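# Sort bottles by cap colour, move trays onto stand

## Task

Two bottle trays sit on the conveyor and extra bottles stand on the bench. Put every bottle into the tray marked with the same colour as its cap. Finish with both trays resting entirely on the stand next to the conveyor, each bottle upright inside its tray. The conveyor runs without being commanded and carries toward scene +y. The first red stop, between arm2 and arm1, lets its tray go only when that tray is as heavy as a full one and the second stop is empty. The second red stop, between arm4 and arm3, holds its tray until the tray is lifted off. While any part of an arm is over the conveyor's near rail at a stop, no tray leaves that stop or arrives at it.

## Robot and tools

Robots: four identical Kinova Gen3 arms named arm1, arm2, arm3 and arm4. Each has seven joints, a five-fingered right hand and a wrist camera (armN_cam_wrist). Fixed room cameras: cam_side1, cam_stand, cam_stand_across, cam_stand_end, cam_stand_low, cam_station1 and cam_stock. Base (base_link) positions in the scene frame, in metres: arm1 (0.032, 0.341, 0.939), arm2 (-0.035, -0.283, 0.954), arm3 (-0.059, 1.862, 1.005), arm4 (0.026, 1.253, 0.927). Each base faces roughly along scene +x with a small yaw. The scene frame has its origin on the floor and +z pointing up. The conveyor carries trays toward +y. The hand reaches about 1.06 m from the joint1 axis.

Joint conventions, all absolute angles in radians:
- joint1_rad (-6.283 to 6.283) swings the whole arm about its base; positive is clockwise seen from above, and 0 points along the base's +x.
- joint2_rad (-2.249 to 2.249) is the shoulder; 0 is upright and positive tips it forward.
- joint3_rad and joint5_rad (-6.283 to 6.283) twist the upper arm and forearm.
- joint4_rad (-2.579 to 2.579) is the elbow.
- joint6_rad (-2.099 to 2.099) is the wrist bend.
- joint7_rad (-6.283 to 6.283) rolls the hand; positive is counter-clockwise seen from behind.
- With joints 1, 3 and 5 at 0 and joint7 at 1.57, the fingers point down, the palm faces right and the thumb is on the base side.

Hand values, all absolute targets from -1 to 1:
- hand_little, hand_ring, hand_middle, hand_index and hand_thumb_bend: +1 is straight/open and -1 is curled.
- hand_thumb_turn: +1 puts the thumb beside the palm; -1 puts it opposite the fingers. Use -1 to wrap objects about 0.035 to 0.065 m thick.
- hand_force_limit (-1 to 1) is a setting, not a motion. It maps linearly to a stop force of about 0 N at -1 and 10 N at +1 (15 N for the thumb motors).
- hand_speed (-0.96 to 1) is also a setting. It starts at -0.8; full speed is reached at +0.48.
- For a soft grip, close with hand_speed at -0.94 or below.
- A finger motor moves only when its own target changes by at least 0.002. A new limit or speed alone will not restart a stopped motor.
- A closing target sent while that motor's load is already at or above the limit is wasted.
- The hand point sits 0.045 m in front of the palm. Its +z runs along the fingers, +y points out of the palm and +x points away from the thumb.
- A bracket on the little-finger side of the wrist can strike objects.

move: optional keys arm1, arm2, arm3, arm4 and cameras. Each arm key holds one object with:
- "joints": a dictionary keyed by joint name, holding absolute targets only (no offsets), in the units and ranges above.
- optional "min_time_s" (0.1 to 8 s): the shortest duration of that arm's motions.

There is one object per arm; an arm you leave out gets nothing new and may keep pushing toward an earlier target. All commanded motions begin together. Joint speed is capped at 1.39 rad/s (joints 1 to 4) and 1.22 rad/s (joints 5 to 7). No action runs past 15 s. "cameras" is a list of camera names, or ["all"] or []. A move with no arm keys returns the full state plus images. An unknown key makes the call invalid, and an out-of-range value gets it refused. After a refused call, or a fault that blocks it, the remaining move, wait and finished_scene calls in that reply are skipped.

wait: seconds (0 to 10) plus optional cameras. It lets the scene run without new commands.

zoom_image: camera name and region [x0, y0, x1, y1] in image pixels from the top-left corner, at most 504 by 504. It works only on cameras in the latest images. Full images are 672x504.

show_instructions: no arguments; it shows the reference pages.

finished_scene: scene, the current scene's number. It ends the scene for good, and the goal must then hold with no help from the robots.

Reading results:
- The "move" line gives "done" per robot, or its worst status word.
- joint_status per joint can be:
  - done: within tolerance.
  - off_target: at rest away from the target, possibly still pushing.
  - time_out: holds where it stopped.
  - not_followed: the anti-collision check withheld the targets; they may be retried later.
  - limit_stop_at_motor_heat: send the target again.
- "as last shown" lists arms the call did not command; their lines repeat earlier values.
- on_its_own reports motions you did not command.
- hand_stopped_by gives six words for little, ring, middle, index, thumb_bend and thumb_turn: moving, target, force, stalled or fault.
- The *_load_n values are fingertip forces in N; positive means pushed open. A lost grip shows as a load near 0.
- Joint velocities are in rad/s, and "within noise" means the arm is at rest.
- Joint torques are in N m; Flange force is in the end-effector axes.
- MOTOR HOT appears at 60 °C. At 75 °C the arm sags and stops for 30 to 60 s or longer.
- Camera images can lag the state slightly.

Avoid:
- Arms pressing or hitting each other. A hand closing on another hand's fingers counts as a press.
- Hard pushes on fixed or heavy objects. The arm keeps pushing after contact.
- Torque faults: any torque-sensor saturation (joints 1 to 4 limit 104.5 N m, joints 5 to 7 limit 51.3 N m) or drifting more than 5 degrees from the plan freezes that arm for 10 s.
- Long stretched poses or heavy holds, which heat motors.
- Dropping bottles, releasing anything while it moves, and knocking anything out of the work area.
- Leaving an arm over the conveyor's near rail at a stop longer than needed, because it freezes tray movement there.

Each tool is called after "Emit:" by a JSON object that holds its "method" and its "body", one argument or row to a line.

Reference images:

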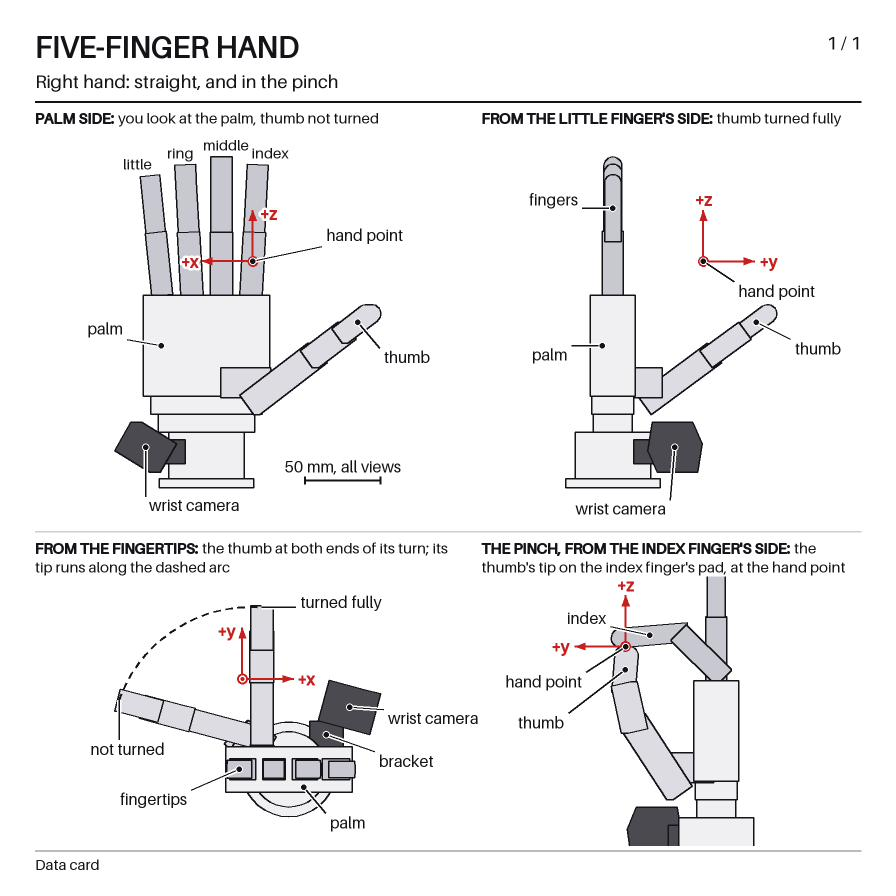

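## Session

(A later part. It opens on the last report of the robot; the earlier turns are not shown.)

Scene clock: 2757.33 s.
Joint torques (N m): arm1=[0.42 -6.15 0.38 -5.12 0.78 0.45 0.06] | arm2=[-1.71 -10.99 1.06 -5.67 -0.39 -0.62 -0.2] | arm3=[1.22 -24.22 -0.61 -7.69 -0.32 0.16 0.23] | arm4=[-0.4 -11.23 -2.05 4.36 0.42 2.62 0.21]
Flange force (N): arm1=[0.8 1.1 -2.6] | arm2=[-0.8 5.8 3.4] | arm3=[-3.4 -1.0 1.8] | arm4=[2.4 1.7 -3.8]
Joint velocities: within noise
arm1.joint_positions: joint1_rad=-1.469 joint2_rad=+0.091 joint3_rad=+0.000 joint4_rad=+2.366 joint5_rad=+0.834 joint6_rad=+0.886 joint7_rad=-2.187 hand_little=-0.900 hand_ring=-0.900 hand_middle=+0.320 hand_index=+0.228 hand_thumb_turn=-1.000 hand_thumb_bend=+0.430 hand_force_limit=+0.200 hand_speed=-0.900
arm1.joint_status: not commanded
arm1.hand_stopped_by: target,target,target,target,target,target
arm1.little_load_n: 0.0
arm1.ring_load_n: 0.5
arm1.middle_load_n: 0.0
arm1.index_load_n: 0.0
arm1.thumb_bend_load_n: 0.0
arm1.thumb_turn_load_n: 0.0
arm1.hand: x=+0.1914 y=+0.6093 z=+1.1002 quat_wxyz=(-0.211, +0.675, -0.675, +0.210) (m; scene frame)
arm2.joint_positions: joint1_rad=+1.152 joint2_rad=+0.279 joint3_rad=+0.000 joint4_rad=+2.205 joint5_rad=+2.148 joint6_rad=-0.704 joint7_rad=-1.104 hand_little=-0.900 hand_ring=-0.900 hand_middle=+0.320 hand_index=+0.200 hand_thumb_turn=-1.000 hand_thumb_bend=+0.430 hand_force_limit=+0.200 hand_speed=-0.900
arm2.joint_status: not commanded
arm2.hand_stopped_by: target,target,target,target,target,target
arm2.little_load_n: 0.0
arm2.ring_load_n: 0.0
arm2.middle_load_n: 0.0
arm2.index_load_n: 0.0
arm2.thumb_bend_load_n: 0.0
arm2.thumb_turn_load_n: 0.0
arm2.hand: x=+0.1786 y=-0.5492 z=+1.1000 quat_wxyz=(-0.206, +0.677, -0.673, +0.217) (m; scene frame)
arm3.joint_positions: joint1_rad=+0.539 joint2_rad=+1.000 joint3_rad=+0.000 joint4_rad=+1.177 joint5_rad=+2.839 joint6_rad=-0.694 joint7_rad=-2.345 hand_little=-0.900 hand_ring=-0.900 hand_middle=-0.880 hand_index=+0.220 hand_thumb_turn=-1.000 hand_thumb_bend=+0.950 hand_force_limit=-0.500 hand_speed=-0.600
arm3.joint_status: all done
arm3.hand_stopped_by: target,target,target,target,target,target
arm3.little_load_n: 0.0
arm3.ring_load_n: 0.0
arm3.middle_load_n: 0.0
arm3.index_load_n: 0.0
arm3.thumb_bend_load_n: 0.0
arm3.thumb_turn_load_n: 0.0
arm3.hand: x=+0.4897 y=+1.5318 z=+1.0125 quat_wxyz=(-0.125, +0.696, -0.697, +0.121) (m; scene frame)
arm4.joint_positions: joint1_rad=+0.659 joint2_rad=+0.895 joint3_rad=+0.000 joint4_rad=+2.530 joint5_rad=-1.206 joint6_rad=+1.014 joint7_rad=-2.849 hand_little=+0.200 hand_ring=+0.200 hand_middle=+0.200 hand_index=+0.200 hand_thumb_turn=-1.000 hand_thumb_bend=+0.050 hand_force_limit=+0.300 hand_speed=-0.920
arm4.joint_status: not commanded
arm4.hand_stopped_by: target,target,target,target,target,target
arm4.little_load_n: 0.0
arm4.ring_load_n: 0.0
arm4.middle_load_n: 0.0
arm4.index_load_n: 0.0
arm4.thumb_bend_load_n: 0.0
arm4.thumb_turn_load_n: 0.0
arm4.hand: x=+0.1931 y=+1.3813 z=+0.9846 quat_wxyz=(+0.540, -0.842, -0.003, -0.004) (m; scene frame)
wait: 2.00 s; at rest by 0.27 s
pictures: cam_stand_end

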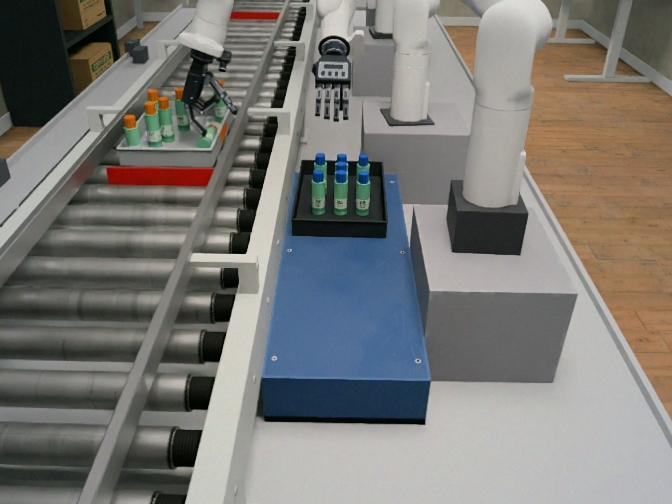

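Emit:
{"method": "move", "body": {
  "arm3": {"joints":{"joint1_rad":0.5487,"joint2_rad":0.9832,"joint4_rad":1.2164,"joint5_rad":2.8275,"joint6_rad":-0.6747,"joint7_rad":-2.3230},"min_time_s":0.8}
}}

Emit:
{"method": "move", "body": {
  "arm3": {"joints":{"joint2_rad":0.9897,"joint4_rad":1.2180,"joint5_rad":2.8247,"joint6_rad":-0.6662,"joint7_rad":-2.3191},"min_time_s":0.9}
}}

Emit:
{"method": "move", "body": {
  "arm3": {"joints":{"joint1_rad":0.5395,"joint2_rad":1.0051,"joint4_rad":1.1778,"joint5_rad":2.8375,"joint6_rad":-0.6878,"joint7_rad":-2.3425},"min_time_s":1.2}
}}

Emit:
{"method": "move", "body": {
  "arm3": {"joints":{"joint1_rad":0.5305,"joint2_rad":1.0215,"joint4_rad":1.1361,"joint5_rad":2.8497,"joint6_rad":-0.7098,"joint7_rad":-2.3651},"min_time_s":1.2}
}}

Emit:
{"method": "move", "body": {
  "arm3": {"joints":{"joint1_rad":0.5305,"joint2_rad":1.0179,"joint4_rad":1.1352,"joint5_rad":2.8512,"joint6_rad":-0.7145,"joint7_rad":-2.3672},"min_time_s":1.0},
  "cameras": ["cam_stand_end","cam_stand"]
}}

Emit:
{"method": "zoom_image", "body": {
  "camera": "cam_stand_end",
  "region": [180, 90, 250, 160]
}}

Emit:
{"method": "zoom_image", "body": {
  "camera": "cam_stand",
  "region": [150, 370, 300, 490]
}}

Scene clock: 2774.90 s.
Joint torques (N m): arm1=[0.43 -6.24 0.41 -5.11 0.79 0.49 0.02] | arm2=[-1.74 -11 1.06 -5.67 -0.44 -0.6 -0.26] | arm3=[1.23 -23.92 -0.66 -7.65 -0.35 0.14 0.26] | arm4=[-0.33 -11.23 -2.05 4.42 0.37 2.58 0.24]
Flange force (N): arm1=[0.6 1.1 -2.4] | arm2=[-0.7 6.0 3.3] | arm3=[-3.7 -0.9 1.7] | arm4=[2.8 1.6 -4.2]
move: arm3 done
Joint velocities: within noise
arm1, arm2, arm4: as last shown
arm1.little_load_n: 0.5
arm1.ring_load_n: 0.0
arm3.joint_positions: joint1_rad=+0.549 joint2_rad=+0.983 joint3_rad=+0.000 joint4_rad=+1.216 joint5_rad=+2.827 joint6_rad=-0.675 joint7_rad=-2.323 hand_little=-0.900 hand_ring=-0.900 hand_middle=-0.880 hand_index=+0.220 hand_thumb_turn=-1.000 hand_thumb_bend=+0.950 hand_force_limit=-0.500 hand_speed=-0.600
arm3.joint_status: all done
arm3.hand_stopped_by: target,target,target,target,target,target
arm3.little_load_n: 0.0
arm3.ring_load_n: 0.0
arm3.middle_load_n: 0.0
arm3.index_load_n: 0.0
arm3.thumb_bend_load_n: 0.0
arm3.thumb_turn_load_n: 0.0
arm3.hand: x=+0.4797 y=+1.5318 z=+1.0128 quat_wxyz=(-0.125, +0.696, -0.697, +0.121) (m; scene frame)
pictures: none

Scene clock: 2776.10 s.
Joint torques (N m): arm1=[0.5 -6.24 0.42 -5.12 0.8 0.46 0.05] | arm2=[-1.81 -10.88 1.01 -5.67 -0.41 -0.64 -0.25] | arm3=[1.2 -23.93 -0.68 -7.58 -0.34 0.14 0.25] | arm4=[-0.36 -11.26 -2.12 4.32 0.34 2.62 0.24]
Flange force (N): arm1=[0.6 1.4 -2.6] | arm2=[-0.9 6.1 3.1] | arm3=[-3.5 -1.0 1.7] | arm4=[2.4 1.7 -4.3]
move: arm3 done
Joint velocities: within noise
arm1, arm2, arm4: as last shown
arm1.little_load_n: 0.0
arm3.joint_positions: joint1_rad=+0.549 joint2_rad=+0.990 joint3_rad=+0.000 joint4_rad=+1.218 joint5_rad=+2.825 joint6_rad=-0.666 joint7_rad=-2.319 hand_little=-0.900 hand_ring=-0.900 hand_middle=-0.880 hand_index=+0.220 hand_thumb_turn=-1.000 hand_thumb_bend=+0.950 hand_force_limit=-0.500 hand_speed=-0.600
arm3.joint_status: all done
arm3.hand_stopped_by: target,target,target,target,target,target
arm3.little_load_n: 0.0
arm3.ring_load_n: 0.0
arm3.middle_load_n: 0.0
arm3.index_load_n: 0.0
arm3.thumb_bend_load_n: 0.0
arm3.thumb_turn_load_n: 0.0
arm3.hand: x=+0.4799 y=+1.5316 z=+1.0085 quat_wxyz=(-0.125, +0.696, -0.697, +0.121) (m; scene frame)
pictures: none

Scene clock: 2777.60 s.
Joint torques (N m): arm1=[0.42 -6.26 0.38 -5.07 0.78 0.52 0.01] | arm2=[-1.77 -11.06 1.1 -5.66 -0.4 -0.58 -0.21] | arm3=[0.73 -22.88 -1.01 -6.98 -0.43 -0.06 0.22] | arm4=[-0.41 -11.12 -2.09 4.44 0.34 2.62 0.23]
Flange force (N): arm1=[0.4 1.0 -2.3] | arm2=[-0.6 6.0 3.4] | arm3=[-2.8 -1.4 -0.1] | arm4=[2.7 1.4 -4.7]
move: arm3 done
Joint velocities: within noise
arm1, arm2, arm4: as last shown
arm1.little_load_n: 0.5
arm3.joint_positions: joint1_rad=+0.539 joint2_rad=+1.005 joint3_rad=+0.000 joint4_rad=+1.178 joint5_rad=+2.838 joint6_rad=-0.688 joint7_rad=-2.342 hand_little=-0.900 hand_ring=-0.900 hand_middle=-0.880 hand_index=+0.220 hand_thumb_turn=-1.000 hand_thumb_bend=+0.950 hand_force_limit=-0.500 hand_speed=-0.600
arm3.joint_status: all done
arm3.hand_stopped_by: target,target,target,target,target,target
arm3.little_load_n: 0.0
arm3.ring_load_n: 0.0
arm3.middle_load_n: 0.0
arm3.index_load_n: -1.5
arm3.thumb_bend_load_n: 0.0
arm3.thumb_turn_load_n: 0.0
arm3.hand: x=+0.4898 y=+1.5316 z=+1.0094 quat_wxyz=(-0.125, +0.696, -0.697, +0.121) (m; scene frame)
pictures: none

Scene clock: 2779.10 s.
Joint torques (N m): arm1=[0.5 -6.21 0.37 -5.11 0.72 0.44 0.09] | arm2=[-1.72 -10.99 1.09 -5.66 -0.43 -0.62 -0.24] | arm3=[0.94 -23.78 -0.83 -7.39 -0.39 -0.01 0.22] | arm4=[-0.36 -11.22 -2.08 4.38 0.39 2.62 0.23]
Flange force (N): arm1=[0.7 1.5 -2.4] | arm2=[-0.8 5.9 3.3] | arm3=[-3.2 -1.0 0.8] | arm4=[2.6 1.6 -4.1]
move: arm3 done
Joint velocities: within noise
arm1, arm2, arm4: as last shown
arm1.little_load_n: 0.0
arm1.ring_load_n: 0.5
arm2.middle_load_n: 0.5
arm2.thumb_bend_load_n: 0.5
arm3.joint_positions: joint1_rad=+0.530 joint2_rad=+1.022 joint3_rad=+0.000 joint4_rad=+1.136 joint5_rad=+2.850 joint6_rad=-0.710 joint7_rad=-2.365 hand_little=-0.900 hand_ring=-0.900 hand_middle=-0.880 hand_index=+0.220 hand_thumb_turn=-1.000 hand_thumb_bend=+0.950 hand_force_limit=-0.500 hand_speed=-0.600
arm3.joint_status: all done
arm3.hand_stopped_by: target,target,target,target,target,target
arm3.little_load_n: 0.0
arm3.ring_load_n: 0.0
arm3.middle_load_n: 0.0
arm3.index_load_n: -0.5
arm3.thumb_bend_load_n: 0.0
arm3.thumb_turn_load_n: 0.0
arm3.hand: x=+0.4998 y=+1.5317 z=+1.0101 quat_wxyz=(-0.125, +0.696, -0.697, +0.121) (m; scene frame)
pictures: none

Scene clock: 2780.40 s.
Joint torques (N m): arm1=[0.49 -6.16 0.47 -5.08 0.79 0.51 0.01] | arm2=[-1.74 -11.06 1.09 -5.72 -0.42 -0.62 -0.27] | arm3=[1.24 -24.49 -0.64 -7.85 -0.38 0.17 0.25] | arm4=[-0.37 -11.19 -2.17 4.37 0.38 2.64 0.27]
Flange force (N): arm1=[0.7 1.1 -2.8] | arm2=[-0.8 6.2 3.6] | arm3=[-3.6 -0.8 1.7] | arm4=[2.6 1.5 -4.5]
move: arm3 done
Joint velocities: within noise
arm1, arm2, arm4: as last shown
arm1.ring_load_n: 0.0
arm2.middle_load_n: 0.0
arm2.thumb_bend_load_n: 0.0
arm3.joint_positions: joint1_rad=+0.530 joint2_rad=+1.018 joint3_rad=+0.000 joint4_rad=+1.135 joint5_rad=+2.851 joint6_rad=-0.715 joint7_rad=-2.367 hand_little=-0.900 hand_ring=-0.900 hand_middle=-0.880 hand_index=+0.220 hand_thumb_turn=-1.000 hand_thumb_bend=+0.950 hand_force_limit=-0.500 hand_speed=-0.600
arm3.joint_status: all done
arm3.hand_stopped_by: target,target,target,target,target,target
arm3.little_load_n: 0.0
arm3.ring_load_n: 0.0
arm3.middle_load_n: 0.0
arm3.index_load_n: 0.0
arm3.thumb_bend_load_n: 0.0
arm3.thumb_turn_load_n: 0.0
arm3.hand: x=+0.4997 y=+1.5317 z=+1.0125 quat_wxyz=(-0.125, +0.696, -0.697, +0.121) (m; scene frame)
arm4.little_load_n: -0.5
arm4.thumb_bend_load_n: 0.5
pictures: cam_stand, cam_stand_end

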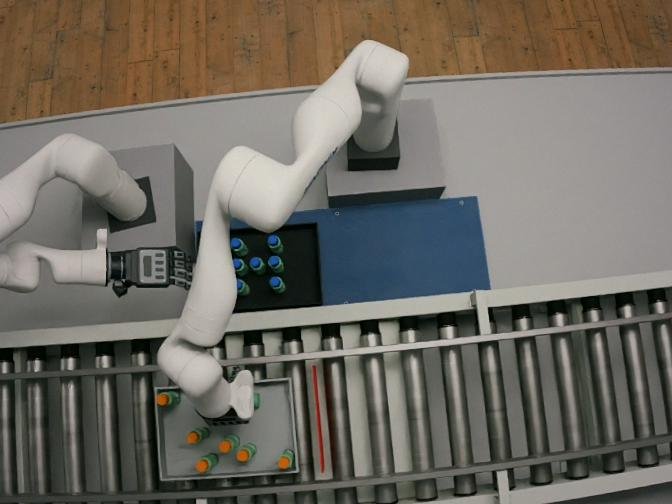

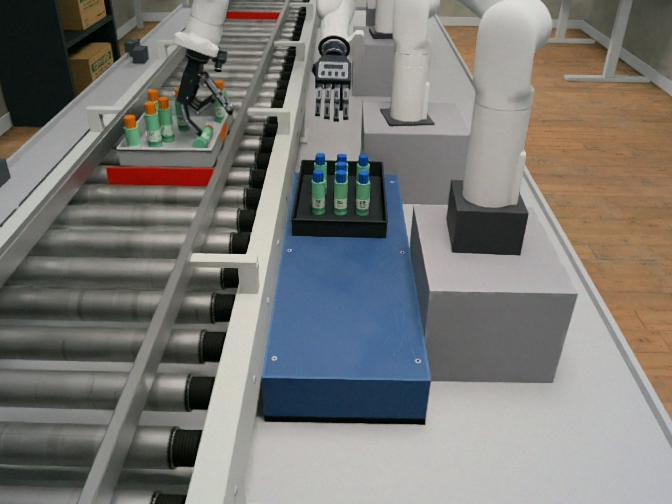

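Scaled by 7.200 from the camera's 672x504 image, which has a finer 960x720 frame.

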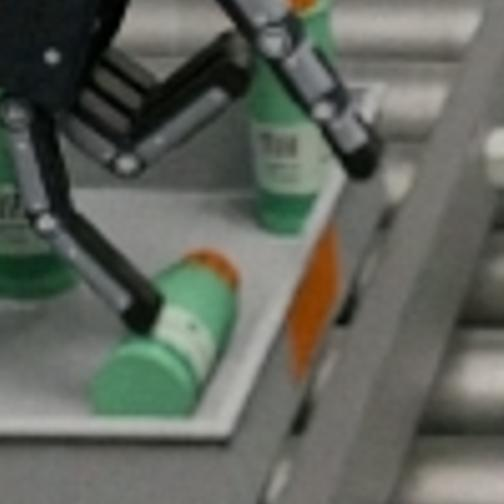

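Scaled by 3.360 from the camera's 672x504 image, which has a finer 960x720 frame.

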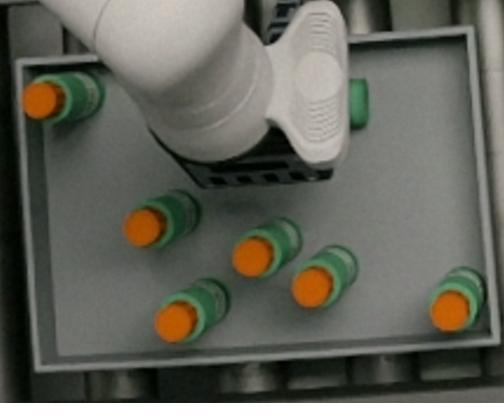

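Emit:
{"method": "move", "body": {
  "arm3": {"joints":{"joint1_rad":0.5395,"joint2_rad":1.0000,"joint4_rad":1.1765,"joint5_rad":2.8396,"joint6_rad":-0.6945,"joint7_rad":-2.3456},"min_time_s":0.8}
}}

Emit:
{"method": "move", "body": {
  "arm3": {"joints":{"joint1_rad":0.5395,"joint2_rad":1.0065,"joint4_rad":1.1781,"joint5_rad":2.8369,"joint6_rad":-0.6860,"joint7_rad":-2.3417},"min_time_s":0.8}
}}

Emit:
{"method": "move", "body": {
  "arm3": {"joints":{"joint1_rad":0.5305,"joint2_rad":1.0225,"joint4_rad":1.1364,"joint5_rad":2.8493,"joint6_rad":-0.7085,"joint7_rad":-2.3645},"min_time_s":1.2}
}}

Emit:
{"method": "move", "body": {
  "arm3": {"joints":{"joint1_rad":0.5218,"joint2_rad":1.0397,"joint4_rad":1.0932,"joint5_rad":2.8609,"joint6_rad":-0.7315,"joint7_rad":-2.3864},"min_time_s":1.2}
}}

Emit:
{"method": "move", "body": {
  "arm3": {"joints":{"joint1_rad":0.5218,"joint2_rad":1.0362,"joint4_rad":1.0923,"joint5_rad":2.8624,"joint6_rad":-0.7362,"joint7_rad":-2.3886},"min_time_s":0.8},
  "cameras": ["cam_stand_end","cam_stand_across","arm3_cam_wrist"]
}}

Emit:
{"method": "zoom_image", "body": {
  "camera": "cam_stand_end",
  "region": [180, 90, 250, 160]
}}

Scene clock: 2831.00 s.
Joint torques (N m): arm1=[0.46 -6.2 0.38 -5.08 0.82 0.44 0.06] | arm2=[-1.72 -10.96 1.11 -5.61 -0.4 -0.61 -0.27] | arm3=[1.16 -24.16 -0.65 -7.69 -0.34 0.12 0.27] | arm4=[-0.33 -11.22 -2.12 4.36 0.37 2.64 0.25]
Flange force (N): arm1=[0.6 1.2 -2.8] | arm2=[-0.8 6.0 3.5] | arm3=[-3.5 -0.9 1.7] | arm4=[2.6 1.5 -4.3]
move: arm3 done
Joint velocities: within noise
arm1, arm2, arm4: as last shown
arm3.joint_positions: joint1_rad=+0.539 joint2_rad=+1.000 joint3_rad=+0.000 joint4_rad=+1.176 joint5_rad=+2.840 joint6_rad=-0.694 joint7_rad=-2.346 hand_little=-0.900 hand_ring=-0.900 hand_middle=-0.880 hand_index=+0.220 hand_thumb_turn=-1.000 hand_thumb_bend=+0.950 hand_force_limit=-0.500 hand_speed=-0.600
arm3.joint_status: all done
arm3.hand_stopped_by: target,target,target,target,target,target
arm3.little_load_n: 0.0
arm3.ring_load_n: 0.0
arm3.middle_load_n: 0.0
arm3.index_load_n: 0.0
arm3.thumb_bend_load_n: 0.0
arm3.thumb_turn_load_n: 0.0
arm3.hand: x=+0.4897 y=+1.5318 z=+1.0128 quat_wxyz=(-0.125, +0.696, -0.697, +0.121) (m; scene frame)
arm4.little_load_n: 0.0
arm4.index_load_n: -0.5
arm4.thumb_bend_load_n: 0.0
pictures: none

Scene clock: 2832.10 s.
Joint torques (N m): arm1=[0.48 -6.25 0.43 -5.13 0.78 0.48 0] | arm2=[-1.71 -10.99 1.1 -5.65 -0.48 -0.63 -0.22] | arm3=[1.22 -24.19 -0.63 -7.7 -0.37 0.17 0.24] | arm4=[-0.41 -11.26 -2.16 4.44 0.42 2.61 0.29]
Flange force (N): arm1=[0.6 1.2 -2.5] | arm2=[-0.7 5.7 3.2] | arm3=[-3.6 -0.9 1.6] | arm4=[2.8 1.7 -4.5]
move: arm3 done
Joint velocities: within noise
arm1, arm2, arm4: as last shown
arm1.ring_load_n: 0.5
arm2.middle_load_n: -0.5
arm3.joint_positions: joint1_rad=+0.539 joint2_rad=+1.006 joint3_rad=+0.000 joint4_rad=+1.178 joint5_rad=+2.837 joint6_rad=-0.686 joint7_rad=-2.342 hand_little=-0.900 hand_ring=-0.900 hand_middle=-0.880 hand_index=+0.220 hand_thumb_turn=-1.000 hand_thumb_bend=+0.950 hand_force_limit=-0.500 hand_speed=-0.600
arm3.joint_status: all done
arm3.hand_stopped_by: target,target,target,target,target,target
arm3.little_load_n: 0.0
arm3.ring_load_n: 0.0
arm3.middle_load_n: 0.0
arm3.index_load_n: 0.0
arm3.thumb_bend_load_n: 0.0
arm3.thumb_turn_load_n: 0.0
arm3.hand: x=+0.4899 y=+1.5316 z=+1.0084 quat_wxyz=(-0.125, +0.696, -0.697, +0.121) (m; scene frame)
arm4.ring_load_n: -0.5
arm4.index_load_n: 0.0
pictures: none

Scene clock: 2833.60 s.
Joint torques (N m): arm1=[0.49 -6.23 0.29 -5.08 0.82 0.46 0.08] | arm2=[-1.76 -10.93 1.11 -5.63 -0.38 -0.58 -0.26] | arm3=[0.69 -22.99 -1.02 -7.03 -0.42 -0.07 0.23] | arm4=[-0.31 -11.21 -2.13 4.46 0.34 2.66 0.26]
Flange force (N): arm1=[0.5 1.3 -2.5] | arm2=[-0.8 6.1 3.3] | arm3=[-2.9 -1.2 -0.4] | arm4=[2.9 1.6 -4.5]
move: arm3 done
Joint velocities: within noise
arm1.joint_positions: joint1_rad=-1.469 joint2_rad=+0.091 joint3_rad=+0.000 joint4_rad=+2.366 joint5_rad=+0.834 joint6_rad=+0.886 joint7_rad=-2.187 hand_little=-0.900 hand_ring=-0.900 hand_middle=+0.320 hand_index=+0.228 hand_thumb_turn=-1.000 hand_thumb_bend=+0.430 hand_force_limit=+0.200 hand_speed=-0.900
arm1.joint_status: not commanded
arm1.hand_stopped_by: target,target,target,target,target,target
arm1.little_load_n: 0.0
arm1.ring_load_n: 0.0
arm1.middle_load_n: 0.0
arm1.index_load_n: 0.0
arm1.thumb_bend_load_n: 0.0
arm1.thumb_turn_load_n: 0.0
arm1.hand: x=+0.1914 y=+0.6093 z=+1.1002 quat_wxyz=(-0.211, +0.675, -0.675, +0.210) (m; scene frame)
arm2.joint_positions: joint1_rad=+1.152 joint2_rad=+0.279 joint3_rad=+0.000 joint4_rad=+2.205 joint5_rad=+2.148 joint6_rad=-0.704 joint7_rad=-1.104 hand_little=-0.900 hand_ring=-0.900 hand_middle=+0.320 hand_index=+0.200 hand_thumb_turn=-1.000 hand_thumb_bend=+0.430 hand_force_limit=+0.200 hand_speed=-0.900
arm2.joint_status: not commanded
arm2.hand_stopped_by: target,target,target,target,target,target
arm2.little_load_n: 0.0
arm2.ring_load_n: 0.0
arm2.middle_load_n: 0.0
arm2.index_load_n: 0.0
arm2.thumb_bend_load_n: 0.0
arm2.thumb_turn_load_n: 0.0
arm2.hand: x=+0.1786 y=-0.5492 z=+1.1000 quat_wxyz=(-0.206, +0.677, -0.673, +0.217) (m; scene frame)
arm3.joint_positions: joint1_rad=+0.530 joint2_rad=+1.023 joint3_rad=+0.000 joint4_rad=+1.136 joint5_rad=+2.849 joint6_rad=-0.708 joint7_rad=-2.365 hand_little=-0.900 hand_ring=-0.900 hand_middle=-0.880 hand_index=+0.220 hand_thumb_turn=-1.000 hand_thumb_bend=+0.950 hand_force_limit=-0.500 hand_speed=-0.600
arm3.joint_status: all done
arm3.hand_stopped_by: target,target,target,target,target,target
arm3.little_load_n: 0.0
arm3.ring_load_n: 0.0
arm3.middle_load_n: 0.0
arm3.index_load_n: -1.5
arm3.thumb_bend_load_n: 0.0
arm3.thumb_turn_load_n: 0.0
arm3.hand: x=+0.4998 y=+1.5316 z=+1.0094 quat_wxyz=(-0.125, +0.696, -0.697, +0.121) (m; scene frame)
arm4.joint_positions: joint1_rad=+0.659 joint2_rad=+0.895 joint3_rad=+0.000 joint4_rad=+2.530 joint5_rad=-1.206 joint6_rad=+1.014 joint7_rad=-2.849 hand_little=+0.200 hand_ring=+0.200 hand_middle=+0.200 hand_index=+0.200 hand_thumb_turn=-1.000 hand_thumb_bend=+0.050 hand_force_limit=+0.300 hand_speed=-0.920
arm4.joint_status: not commanded
arm4.hand_stopped_by: target,target,target,target,target,target
arm4.little_load_n: 0.0
arm4.ring_load_n: -0.5
arm4.middle_load_n: 0.0
arm4.index_load_n: 0.0
arm4.thumb_bend_load_n: 0.0
arm4.thumb_turn_load_n: 0.0
arm4.hand: x=+0.1931 y=+1.3813 z=+0.9846 quat_wxyz=(+0.540, -0.842, -0.003, -0.004) (m; scene frame)
pictures: none

Scene clock: 2835.10 s.
Joint torques (N m): arm1=[0.49 -6.2 0.44 -5.13 0.75 0.48 0.03] | arm2=[-1.74 -10.97 1.08 -5.7 -0.39 -0.63 -0.27] | arm3=[0.73 -23.69 -1 -7.3 -0.44 -0.08 0.22] | arm4=[-0.38 -11.19 -2.15 4.46 0.42 2.64 0.25]
Flange force (N): arm1=[0.7 1.3 -2.5] | arm2=[-1.0 6.2 3.5] | arm3=[-2.9 -0.9 0.3] | arm4=[2.8 1.6 -4.3]
move: arm3 done
Joint velocities: within noise
arm1, arm2, arm4: as last shown
arm3.joint_positions: joint1_rad=+0.522 joint2_rad=+1.040 joint3_rad=+0.000 joint4_rad=+1.093 joint5_rad=+2.861 joint6_rad=-0.731 joint7_rad=-2.386 hand_little=-0.900 hand_ring=-0.900 hand_middle=-0.880 hand_index=+0.220 hand_thumb_turn=-1.000 hand_thumb_bend=+0.950 hand_force_limit=-0.500 hand_speed=-0.600
arm3.joint_status: all done
arm3.hand_stopped_by: target,target,target,target,target,target
arm3.little_load_n: 0.0
arm3.ring_load_n: 0.0
arm3.middle_load_n: 0.0
arm3.index_load_n: -1.0
arm3.thumb_bend_load_n: 0.0
arm3.thumb_turn_load_n: 0.0
arm3.hand: x=+0.5098 y=+1.5316 z=+1.0100 quat_wxyz=(-0.125, +0.696, -0.697, +0.121) (m; scene frame)
arm4.ring_load_n: 0.0
pictures: none

Scene clock: 2836.20 s.
Joint torques (N m): arm1=[0.52 -6.22 0.36 -5.13 0.77 0.47 0.02] | arm2=[-1.73 -10.99 1.04 -5.67 -0.38 -0.58 -0.22] | arm3=[1.23 -24.76 -0.66 -7.89 -0.34 0.16 0.25] | arm4=[-0.41 -11.18 -2.06 4.31 0.37 2.62 0.27]
Flange force (N): arm1=[0.7 1.2 -2.5] | arm2=[-0.8 5.9 3.3] | arm3=[-3.5 -0.9 1.7] | arm4=[2.5 1.3 -4.4]
move: arm3 done
Joint velocities: within noise
arm1, arm2, arm4: as last shown
arm3.joint_positions: joint1_rad=+0.522 joint2_rad=+1.036 joint3_rad=+0.000 joint4_rad=+1.092 joint5_rad=+2.862 joint6_rad=-0.736 joint7_rad=-2.389 hand_little=-0.900 hand_ring=-0.900 hand_middle=-0.880 hand_index=+0.220 hand_thumb_turn=-1.000 hand_thumb_bend=+0.950 hand_force_limit=-0.500 hand_speed=-0.600
arm3.joint_status: all done
arm3.hand_stopped_by: target,target,target,target,target,target
arm3.little_load_n: 0.0
arm3.ring_load_n: 0.0
arm3.middle_load_n: 0.0
arm3.index_load_n: 0.0
arm3.thumb_bend_load_n: 0.0
arm3.thumb_turn_load_n: 0.0
arm3.hand: x=+0.5096 y=+1.5318 z=+1.0124 quat_wxyz=(-0.125, +0.696, -0.697, +0.121) (m; scene frame)
arm4.little_load_n: -0.5
arm4.index_load_n: -0.5
pictures: arm3_cam_wrist, cam_stand_across, cam_stand_end
camera_calibration:
arm3_cam_wrist: T_world_to_cam=[[-0.929532, -0.227537, -0.290169, 1.11615], [-0.346006, 0.810258, 0.473035, -1.55122], [0.127479, 0.540101, -0.83189, 0.0637666], [0, 0, 0, 1]] pos_world=[0.492632, 1.47641, 1.1107]

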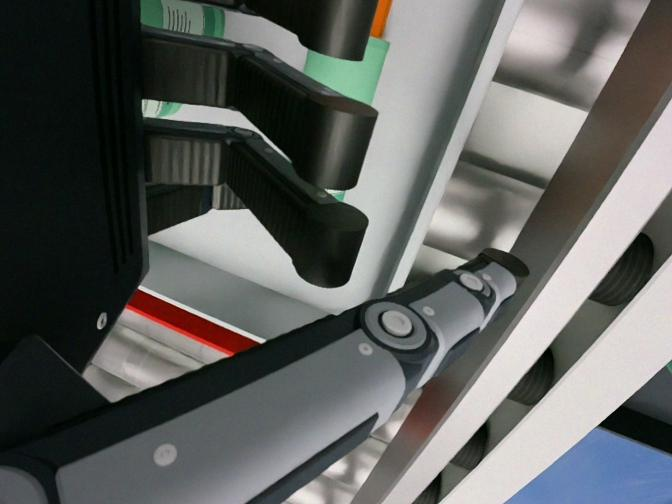

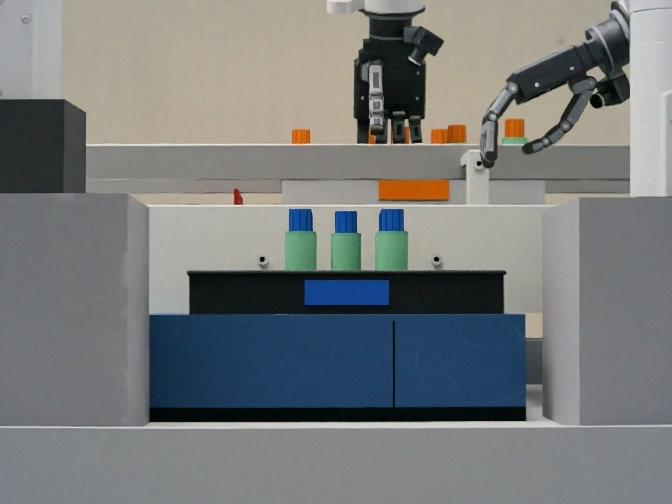

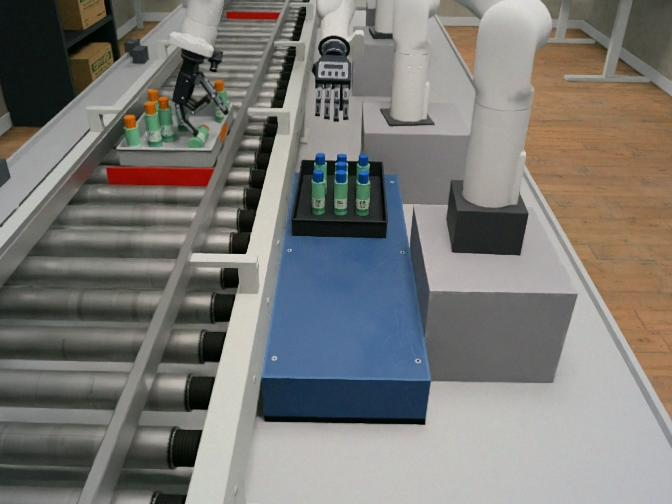

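Scaled by 7.200 from the camera's 672x504 image, which has a finer 960x720 frame.

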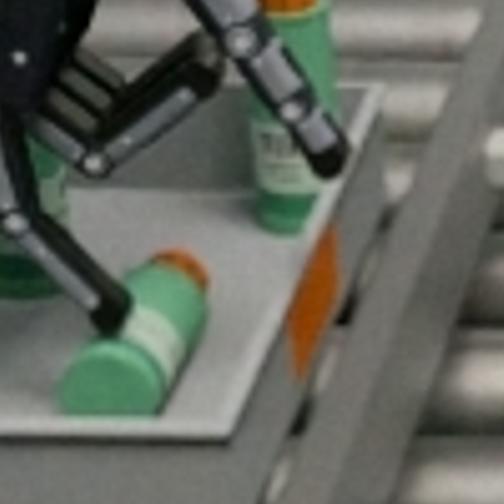

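Emit:
{"method": "move", "body": {
  "arm3": {"joints":{"joint1_rad":0.5173,"joint2_rad":0.9966,"joint4_rad":1.1849,"joint5_rad":2.8462,"joint6_rad":-0.6844,"joint7_rad":-2.3708},"min_time_s":0.8}
}}

Emit:
{"method": "move", "body": {
  "arm3": {"joints":{"joint1_rad":0.5173,"joint2_rad":1.0031,"joint4_rad":1.1865,"joint5_rad":2.8435,"joint6_rad":-0.6759,"joint7_rad":-2.3669},"min_time_s":0.8}
}}

Emit:
{"method": "move", "body": {
  "arm3": {"joints":{"joint1_rad":0.5087,"joint2_rad":1.0192,"joint4_rad":1.1444,"joint5_rad":2.8560,"joint6_rad":-0.6988,"joint7_rad":-2.3895},"min_time_s":1.2}
}}

Emit:
{"method": "move", "body": {
  "arm3": {"joints":{"joint1_rad":0.5001,"joint2_rad":1.0365,"joint4_rad":1.1008,"joint5_rad":2.8677,"joint6_rad":-0.7222,"joint7_rad":-2.4111},"min_time_s":1.2}
}}

Emit:
{"method": "move", "body": {
  "arm3": {"joints":{"joint1_rad":0.5001,"joint2_rad":1.0330,"joint4_rad":1.0999,"joint5_rad":2.8692,"joint6_rad":-0.7269,"joint7_rad":-2.4133},"min_time_s":0.8},
  "cameras": ["cam_stand_end","arm3_cam_wrist"]
}}

Emit:
{"method": "zoom_image", "body": {
  "camera": "cam_stand_end",
  "region": [180, 90, 250, 160]
}}

Scene clock: 2861.27 s.
Joint torques (N m): arm1=[0.51 -6.15 0.39 -5.01 0.77 0.5 0.05] | arm2=[-1.71 -11.01 1.06 -5.67 -0.42 -0.57 -0.22] | arm3=[1.19 -24.15 -0.63 -7.69 -0.32 0.14 0.26] | arm4=[-0.36 -11.11 -2.06 4.35 0.41 2.59 0.24]
Flange force (N): arm1=[0.5 1.1 -2.7] | arm2=[-0.7 5.8 3.2] | arm3=[-3.5 -0.9 1.8] | arm4=[2.7 1.1 -4.3]
move: arm3 done
Joint velocities: within noise
arm1, arm2, arm4: as last shown
arm3.joint_positions: joint1_rad=+0.517 joint2_rad=+0.997 joint3_rad=+0.000 joint4_rad=+1.185 joint5_rad=+2.846 joint6_rad=-0.684 joint7_rad=-2.371 hand_little=-0.900 hand_ring=-0.900 hand_middle=-0.880 hand_index=+0.220 hand_thumb_turn=-1.000 hand_thumb_bend=+0.950 hand_force_limit=-0.500 hand_speed=-0.600
arm3.joint_status: all done
arm3.hand_stopped_by: target,target,target,target,target,target
arm3.little_load_n: 0.0
arm3.ring_load_n: 0.0
arm3.middle_load_n: 0.0
arm3.index_load_n: 0.0
arm3.thumb_bend_load_n: -0.5
arm3.thumb_turn_load_n: 0.0
arm3.hand: x=+0.4962 y=+1.5438 z=+1.0128 quat_wxyz=(-0.125, +0.696, -0.697, +0.121) (m; scene frame)
arm4.little_load_n: 0.0
arm4.index_load_n: 0.0
pictures: none

Scene clock: 2862.37 s.
Joint torques (N m): arm1=[0.48 -6.21 0.42 -5.07 0.74 0.48 0.04] | arm2=[-1.78 -10.97 1.1 -5.76 -0.38 -0.58 -0.25] | arm3=[1.19 -24.15 -0.64 -7.71 -0.35 0.17 0.22] | arm4=[-0.29 -11.26 -2.13 4.38 0.34 2.68 0.24]
Flange force (N): arm1=[0.6 1.2 -2.5] | arm2=[-1.1 6.3 3.4] | arm3=[-3.7 -0.7 1.6] | arm4=[2.6 1.7 -4.2]
move: arm3 done
Joint velocities: within noise
arm1, arm2, arm4: as last shown
arm2.little_load_n: 0.5
arm3.joint_positions: joint1_rad=+0.517 joint2_rad=+1.003 joint3_rad=+0.000 joint4_rad=+1.186 joint5_rad=+2.844 joint6_rad=-0.676 joint7_rad=-2.367 hand_little=-0.900 hand_ring=-0.900 hand_middle=-0.880 hand_index=+0.220 hand_thumb_turn=-1.000 hand_thumb_bend=+0.950 hand_force_limit=-0.500 hand_speed=-0.600
arm3.joint_status: all done
arm3.hand_stopped_by: target,target,target,target,target,target
arm3.little_load_n: 0.0
arm3.ring_load_n: 0.0
arm3.middle_load_n: 0.0
arm3.index_load_n: 0.0
arm3.thumb_bend_load_n: 0.0
arm3.thumb_turn_load_n: 0.0
arm3.hand: x=+0.4963 y=+1.5436 z=+1.0084 quat_wxyz=(-0.125, +0.696, -0.697, +0.121) (m; scene frame)
pictures: none

Scene clock: 2863.87 s.
Joint torques (N m): arm1=[0.4 -6.19 0.39 -5.03 0.77 0.46 0.03] | arm2=[-1.81 -11.04 1.02 -5.64 -0.42 -0.62 -0.25] | arm3=[1.04 -23.95 -0.69 -7.53 -0.35 0.1 0.22] | arm4=[-0.22 -11.31 -2.09 4.32 0.39 2.61 0.3]
Flange force (N): arm1=[0.5 0.9 -2.6] | arm2=[-0.6 6.2 3.3] | arm3=[-3.3 -0.8 1.0] | arm4=[2.8 1.5 -3.9]
move: arm3 done
Joint velocities: within noise
arm1, arm2, arm4: as last shown
arm2.little_load_n: 0.0
arm3.joint_positions: joint1_rad=+0.509 joint2_rad=+1.019 joint3_rad=+0.000 joint4_rad=+1.144 joint5_rad=+2.856 joint6_rad=-0.699 joint7_rad=-2.389 hand_little=-0.900 hand_ring=-0.900 hand_middle=-0.880 hand_index=+0.220 hand_thumb_turn=-1.000 hand_thumb_bend=+0.950 hand_force_limit=-0.500 hand_speed=-0.600
arm3.joint_status: all done
arm3.hand_stopped_by: target,target,target,target,target,target
arm3.little_load_n: 0.0
arm3.ring_load_n: 0.0
arm3.middle_load_n: 0.0
arm3.index_load_n: -0.5
arm3.thumb_bend_load_n: 0.0
arm3.thumb_turn_load_n: 0.0
arm3.hand: x=+0.5063 y=+1.5436 z=+1.0094 quat_wxyz=(-0.125, +0.696, -0.697, +0.121) (m; scene frame)
pictures: none

Scene clock: 2865.37 s.
Joint torques (N m): arm1=[0.48 -6.26 0.3 -5.02 0.76 0.49 0.09] | arm2=[-1.73 -10.98 1.08 -5.64 -0.39 -0.66 -0.21] | arm3=[0.83 -23.95 -0.92 -7.45 -0.43 0.02 0.23] | arm4=[-0.4 -11.16 -2.19 4.36 0.36 2.61 0.25]
Flange force (N): arm1=[0.3 1.3 -2.2] | arm2=[-0.8 5.8 3.5] | arm3=[-3.0 -0.9 0.7] | arm4=[2.6 1.4 -4.8]
move: arm3 done
Joint velocities: within noise
arm1, arm2, arm4: as last shown
arm3.joint_positions: joint1_rad=+0.500 joint2_rad=+1.036 joint3_rad=+0.000 joint4_rad=+1.101 joint5_rad=+2.868 joint6_rad=-0.722 joint7_rad=-2.411 hand_little=-0.900 hand_ring=-0.900 hand_middle=-0.880 hand_index=+0.220 hand_thumb_turn=-1.000 hand_thumb_bend=+0.950 hand_force_limit=-0.500 hand_speed=-0.600
arm3.joint_status: all done
arm3.hand_stopped_by: target,target,target,target,target,target
arm3.little_load_n: 0.0
arm3.ring_load_n: 0.0
arm3.middle_load_n: 0.0
arm3.index_load_n: -0.5
arm3.thumb_bend_load_n: 0.0
arm3.thumb_turn_load_n: 0.0
arm3.hand: x=+0.5163 y=+1.5437 z=+1.0101 quat_wxyz=(-0.125, +0.696, -0.697, +0.121) (m; scene frame)
pictures: none

Scene clock: 2866.47 s.
Joint torques (N m): arm1=[0.52 -6.18 0.29 -5.06 0.82 0.48 0.04] | arm2=[-1.81 -10.88 1.07 -5.61 -0.42 -0.58 -0.25] | arm3=[1.17 -24.68 -0.61 -7.94 -0.33 0.2 0.23] | arm4=[-0.41 -11.19 -2.12 4.29 0.35 2.65 0.23]
Flange force (N): arm1=[0.6 1.0 -2.7] | arm2=[-0.7 6.0 2.9] | arm3=[-3.6 -0.5 1.5] | arm4=[2.2 1.5 -4.4]
move: arm3 done
Joint velocities: within noise
arm1, arm2, arm4: as last shown
arm2.middle_load_n: -0.5
arm3.joint_positions: joint1_rad=+0.500 joint2_rad=+1.033 joint3_rad=+0.000 joint4_rad=+1.100 joint5_rad=+2.869 joint6_rad=-0.727 joint7_rad=-2.413 hand_little=-0.900 hand_ring=-0.900 hand_middle=-0.880 hand_index=+0.220 hand_thumb_turn=-1.000 hand_thumb_bend=+0.950 hand_force_limit=-0.500 hand_speed=-0.600
arm3.joint_status: all done
arm3.hand_stopped_by: target,target,target,target,target,target
arm3.little_load_n: 0.0
arm3.ring_load_n: 0.0
arm3.middle_load_n: 0.0
arm3.index_load_n: 0.0
arm3.thumb_bend_load_n: 0.0
arm3.thumb_turn_load_n: 0.0
arm3.hand: x=+0.5162 y=+1.5438 z=+1.0125 quat_wxyz=(-0.125, +0.696, -0.697, +0.121) (m; scene frame)
pictures: arm3_cam_wrist, cam_stand_end
camera_calibration:
arm3_cam_wrist: T_world_to_cam=[[-0.929508, -0.227455, -0.290308, 1.12503], [-0.345994, 0.810338, 0.472907, -1.55864], [0.127682, 0.540016, -0.831913, 0.0564959], [0, 0, 0, 1]] pos_world=[0.499232, 1.48841, 1.1107]

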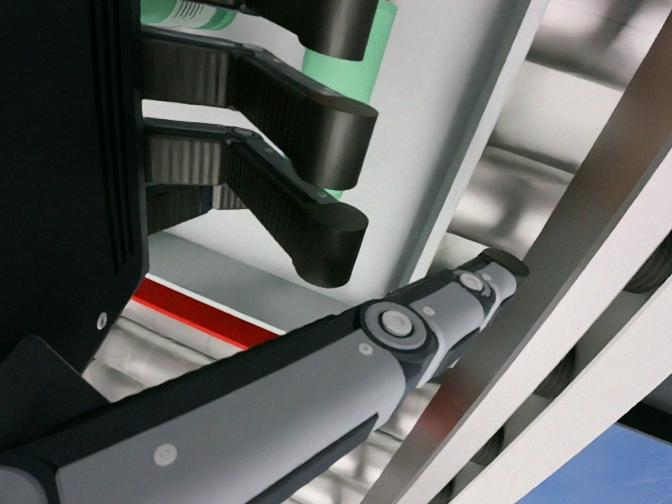

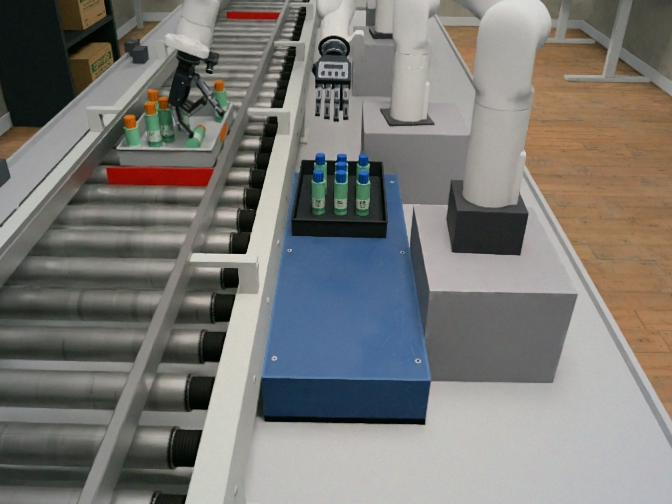

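Scaled by 7.200 from the camera's 672x504 image, which has a finer 960x720 frame.

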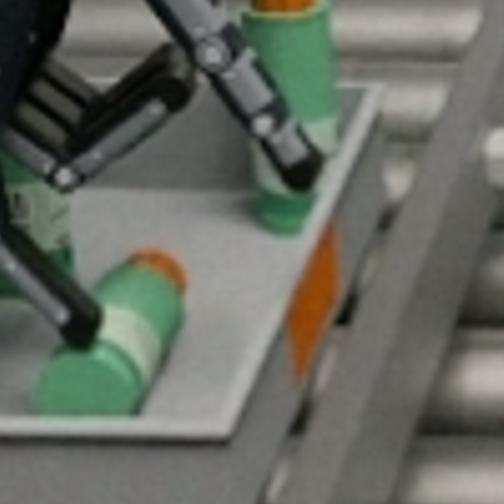

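Emit:
{"method": "move", "body": {
  "arm3": {"joints":{"joint1_rad":0.5157,"joint2_rad":0.9121,"joint4_rad":0.9573,"joint5_rad":2.9198,"joint6_rad":-0.9854,"joint7_rad":-2.4796},"min_time_s":1.8},
  "cameras": ["arm3_cam_wrist","cam_stand_end","cam_stand"]
}}

Emit:
{"method": "zoom_image", "body": {
  "camera": "arm3_cam_wrist",
  "region": [100, 0, 460, 270]
}}

Emit:
{"method": "zoom_image", "body": {
  "camera": "cam_stand_end",
  "region": [90, 70, 250, 190]
}}

Emit:
{"method": "zoom_image", "body": {
  "camera": "cam_stand",
  "region": [140, 360, 320, 495]
}}

Scene clock: 2872.97 s.
Joint torques (N m): arm1=[0.49 -6.18 0.4 -5.1 0.8 0.55 0.05] | arm2=[-1.72 -11.04 1.03 -5.75 -0.35 -0.59 -0.22] | arm3=[1.12 -24.36 -0.63 -8.85 -0.43 0.26 0.25] | arm4=[-0.35 -11.26 -2.13 4.35 0.35 2.62 0.23]
Flange force (N): arm1=[0.7 1.2 -2.4] | arm2=[-1.0 6.1 3.6] | arm3=[-3.4 -0.2 1.9] | arm4=[2.4 1.7 -4.3]
move: arm3 done
Joint velocities: within noise
arm1.joint_positions: joint1_rad=-1.469 joint2_rad=+0.091 joint3_rad=+0.000 joint4_rad=+2.366 joint5_rad=+0.834 joint6_rad=+0.886 joint7_rad=-2.187 hand_little=-0.900 hand_ring=-0.900 hand_middle=+0.320 hand_index=+0.228 hand_thumb_turn=-1.000 hand_thumb_bend=+0.430 hand_force_limit=+0.200 hand_speed=-0.900
arm1.joint_status: not commanded
arm1.hand_stopped_by: target,target,target,target,target,target
arm1.little_load_n: 0.0
arm1.ring_load_n: 0.0
arm1.middle_load_n: 0.0
arm1.index_load_n: 0.0
arm1.thumb_bend_load_n: 0.0
arm1.thumb_turn_load_n: 0.0
arm1.hand: x=+0.1914 y=+0.6093 z=+1.1002 quat_wxyz=(-0.211, +0.675, -0.675, +0.210) (m; scene frame)
arm2.joint_positions: joint1_rad=+1.152 joint2_rad=+0.279 joint3_rad=+0.000 joint4_rad=+2.205 joint5_rad=+2.148 joint6_rad=-0.704 joint7_rad=-1.104 hand_little=-0.900 hand_ring=-0.900 hand_middle=+0.320 hand_index=+0.200 hand_thumb_turn=-1.000 hand_thumb_bend=+0.430 hand_force_limit=+0.200 hand_speed=-0.900
arm2.joint_status: not commanded
arm2.hand_stopped_by: target,target,target,target,target,target
arm2.little_load_n: 0.0
arm2.ring_load_n: 0.0
arm2.middle_load_n: 0.0
arm2.index_load_n: 0.0
arm2.thumb_bend_load_n: 0.0
arm2.thumb_turn_load_n: 0.0
arm2.hand: x=+0.1786 y=-0.5492 z=+1.1000 quat_wxyz=(-0.206, +0.677, -0.673, +0.217) (m; scene frame)
arm3.joint_positions: joint1_rad=+0.516 joint2_rad=+0.912 joint3_rad=+0.000 joint4_rad=+0.957 joint5_rad=+2.920 joint6_rad=-0.985 joint7_rad=-2.480 hand_little=-0.900 hand_ring=-0.900 hand_middle=-0.880 hand_index=+0.220 hand_thumb_turn=-1.000 hand_thumb_bend=+0.950 hand_force_limit=-0.500 hand_speed=-0.600
arm3.joint_status: all done
arm3.hand_stopped_by: target,target,target,target,target,target
arm3.little_load_n: 0.0
arm3.ring_load_n: 0.0
arm3.middle_load_n: 0.0
arm3.index_load_n: 0.0
arm3.thumb_bend_load_n: 0.0
arm3.thumb_turn_load_n: 0.0
arm3.hand: x=+0.5157 y=+1.5318 z=+1.1295 quat_wxyz=(-0.125, +0.696, -0.697, +0.121) (m; scene frame)
arm4.joint_positions: joint1_rad=+0.659 joint2_rad=+0.895 joint3_rad=+0.000 joint4_rad=+2.530 joint5_rad=-1.206 joint6_rad=+1.014 joint7_rad=-2.849 hand_little=+0.200 hand_ring=+0.200 hand_middle=+0.200 hand_index=+0.200 hand_thumb_turn=-1.000 hand_thumb_bend=+0.050 hand_force_limit=+0.300 hand_speed=-0.920
arm4.joint_status: not commanded
arm4.hand_stopped_by: target,target,target,target,target,target
arm4.little_load_n: 0.0
arm4.ring_load_n: 0.0
arm4.middle_load_n: 0.0
arm4.index_load_n: 0.0
arm4.thumb_bend_load_n: 0.0
arm4.thumb_turn_load_n: 0.0
arm4.hand: x=+0.1931 y=+1.3813 z=+0.9846 quat_wxyz=(+0.540, -0.842, -0.003, -0.004) (m; scene frame)
pictures: arm3_cam_wrist, cam_stand, cam_stand_end
camera_calibration:
arm3_cam_wrist: T_world_to_cam=[[-0.929286, -0.227905, -0.290666, 1.1568], [-0.346516, 0.810391, 0.472433, -1.60366], [0.127884, 0.539746, -0.832058, 0.16085], [0, 0, 0, 1]] pos_world=[0.498731, 1.47641, 1.2277]

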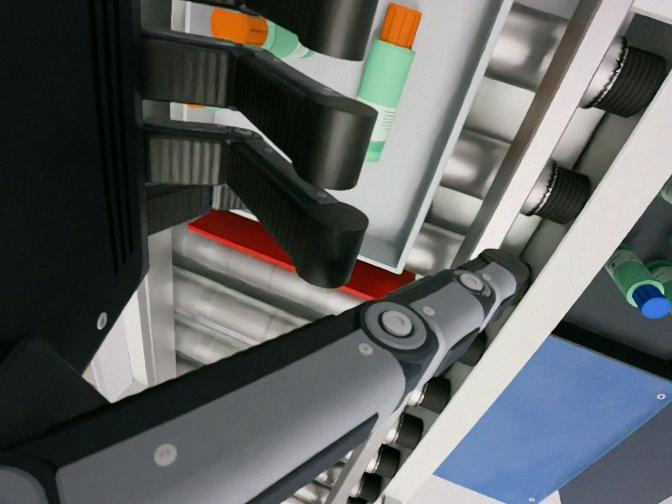

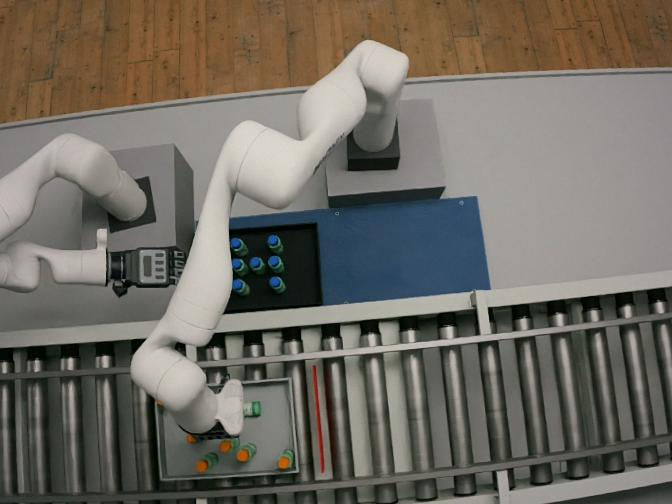

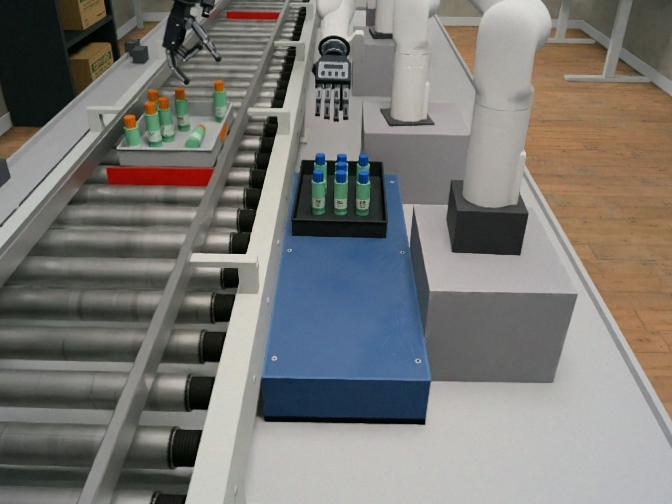

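Scaled by 1.400 from the camera's 672x504 image, which has a finer 960x720 frame.

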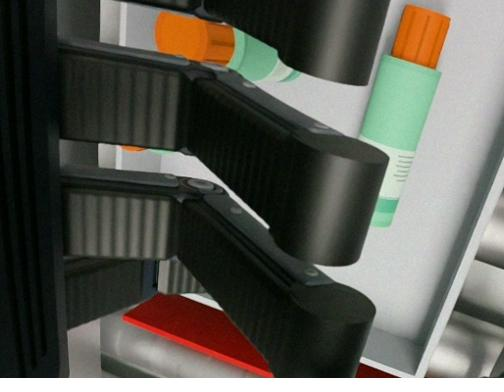

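Scaled by 3.150 from the camera's 672x504 image, which has a finer 960x720 frame.

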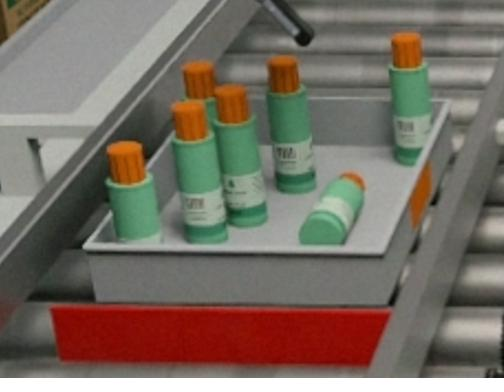

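Scaled by 2.800 from the camera's 672x504 image, which has a finer 960x720 frame.

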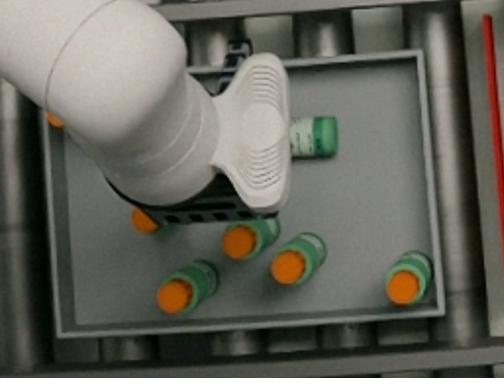

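Emit:
{"method": "move", "body": {
  "arm3": {"joints":{"joint1_rad":0.6012,"joint2_rad":0.9243,"joint4_rad":1.2457,"joint5_rad":1.9833,"joint6_rad":-0.2082,"joint7_rad":-1.8289,"hand_middle":0.28,"hand_speed":-0.5},"min_time_s":2.5},
  "cameras": ["cam_stand_end"]
}}

Scene clock: 3008.13 s.
Joint torques (N m): arm1=[0.43 -6.19 0.4 -5.09 0.75 0.5 0.02] | arm2=[-1.79 -11.09 1.07 -5.66 -0.38 -0.61 -0.22] | arm3=[1.21 -24.63 -0.62 -8.96 -0.31 0.11 0.21] | arm4=[-0.39 -11.21 -2.09 4.36 0.4 2.63 0.29]
Flange force (N): arm1=[0.7 1.0 -2.4] | arm2=[-0.6 6.1 3.6] | arm3=[-2.5 -7.3 3.2] | arm4=[2.7 1.5 -4.3]
move: arm3 done
Joint velocities: within noise
arm1, arm2, arm4: as last shown
arm1.index_load_n: 0.5
arm3.joint_positions: joint1_rad=+0.601 joint2_rad=+0.924 joint3_rad=+0.000 joint4_rad=+1.246 joint5_rad=+1.983 joint6_rad=-0.208 joint7_rad=-1.829 hand_little=-0.900 hand_ring=-0.900 hand_middle=+0.280 hand_index=+0.220 hand_thumb_turn=-1.000 hand_thumb_bend=+0.950 hand_force_limit=-0.500 hand_speed=-0.500
arm3.joint_status: all done
arm3.hand_stopped_by: target,target,target,target,target,target
arm3.little_load_n: 0.0
arm3.ring_load_n: 0.0
arm3.middle_load_n: 0.0
arm3.index_load_n: 0.0
arm3.thumb_bend_load_n: 0.0
arm3.thumb_turn_load_n: 0.0
arm3.hand: x=+0.6089 y=+1.4229 z=+1.1162 quat_wxyz=(-0.239, +0.497, -0.751, +0.363) (m; scene frame)
pictures: cam_stand_end

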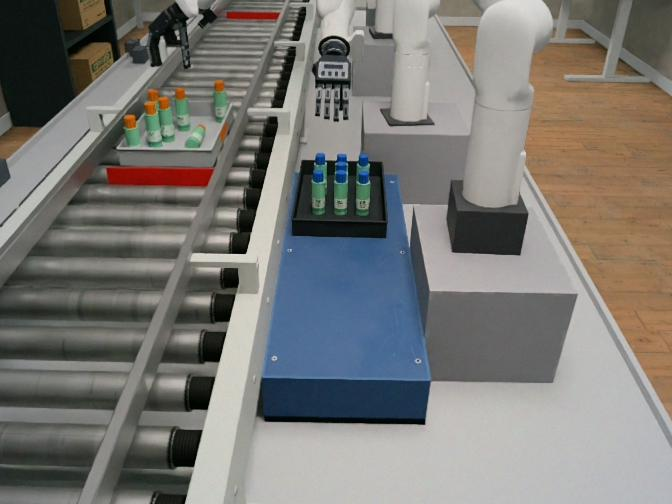

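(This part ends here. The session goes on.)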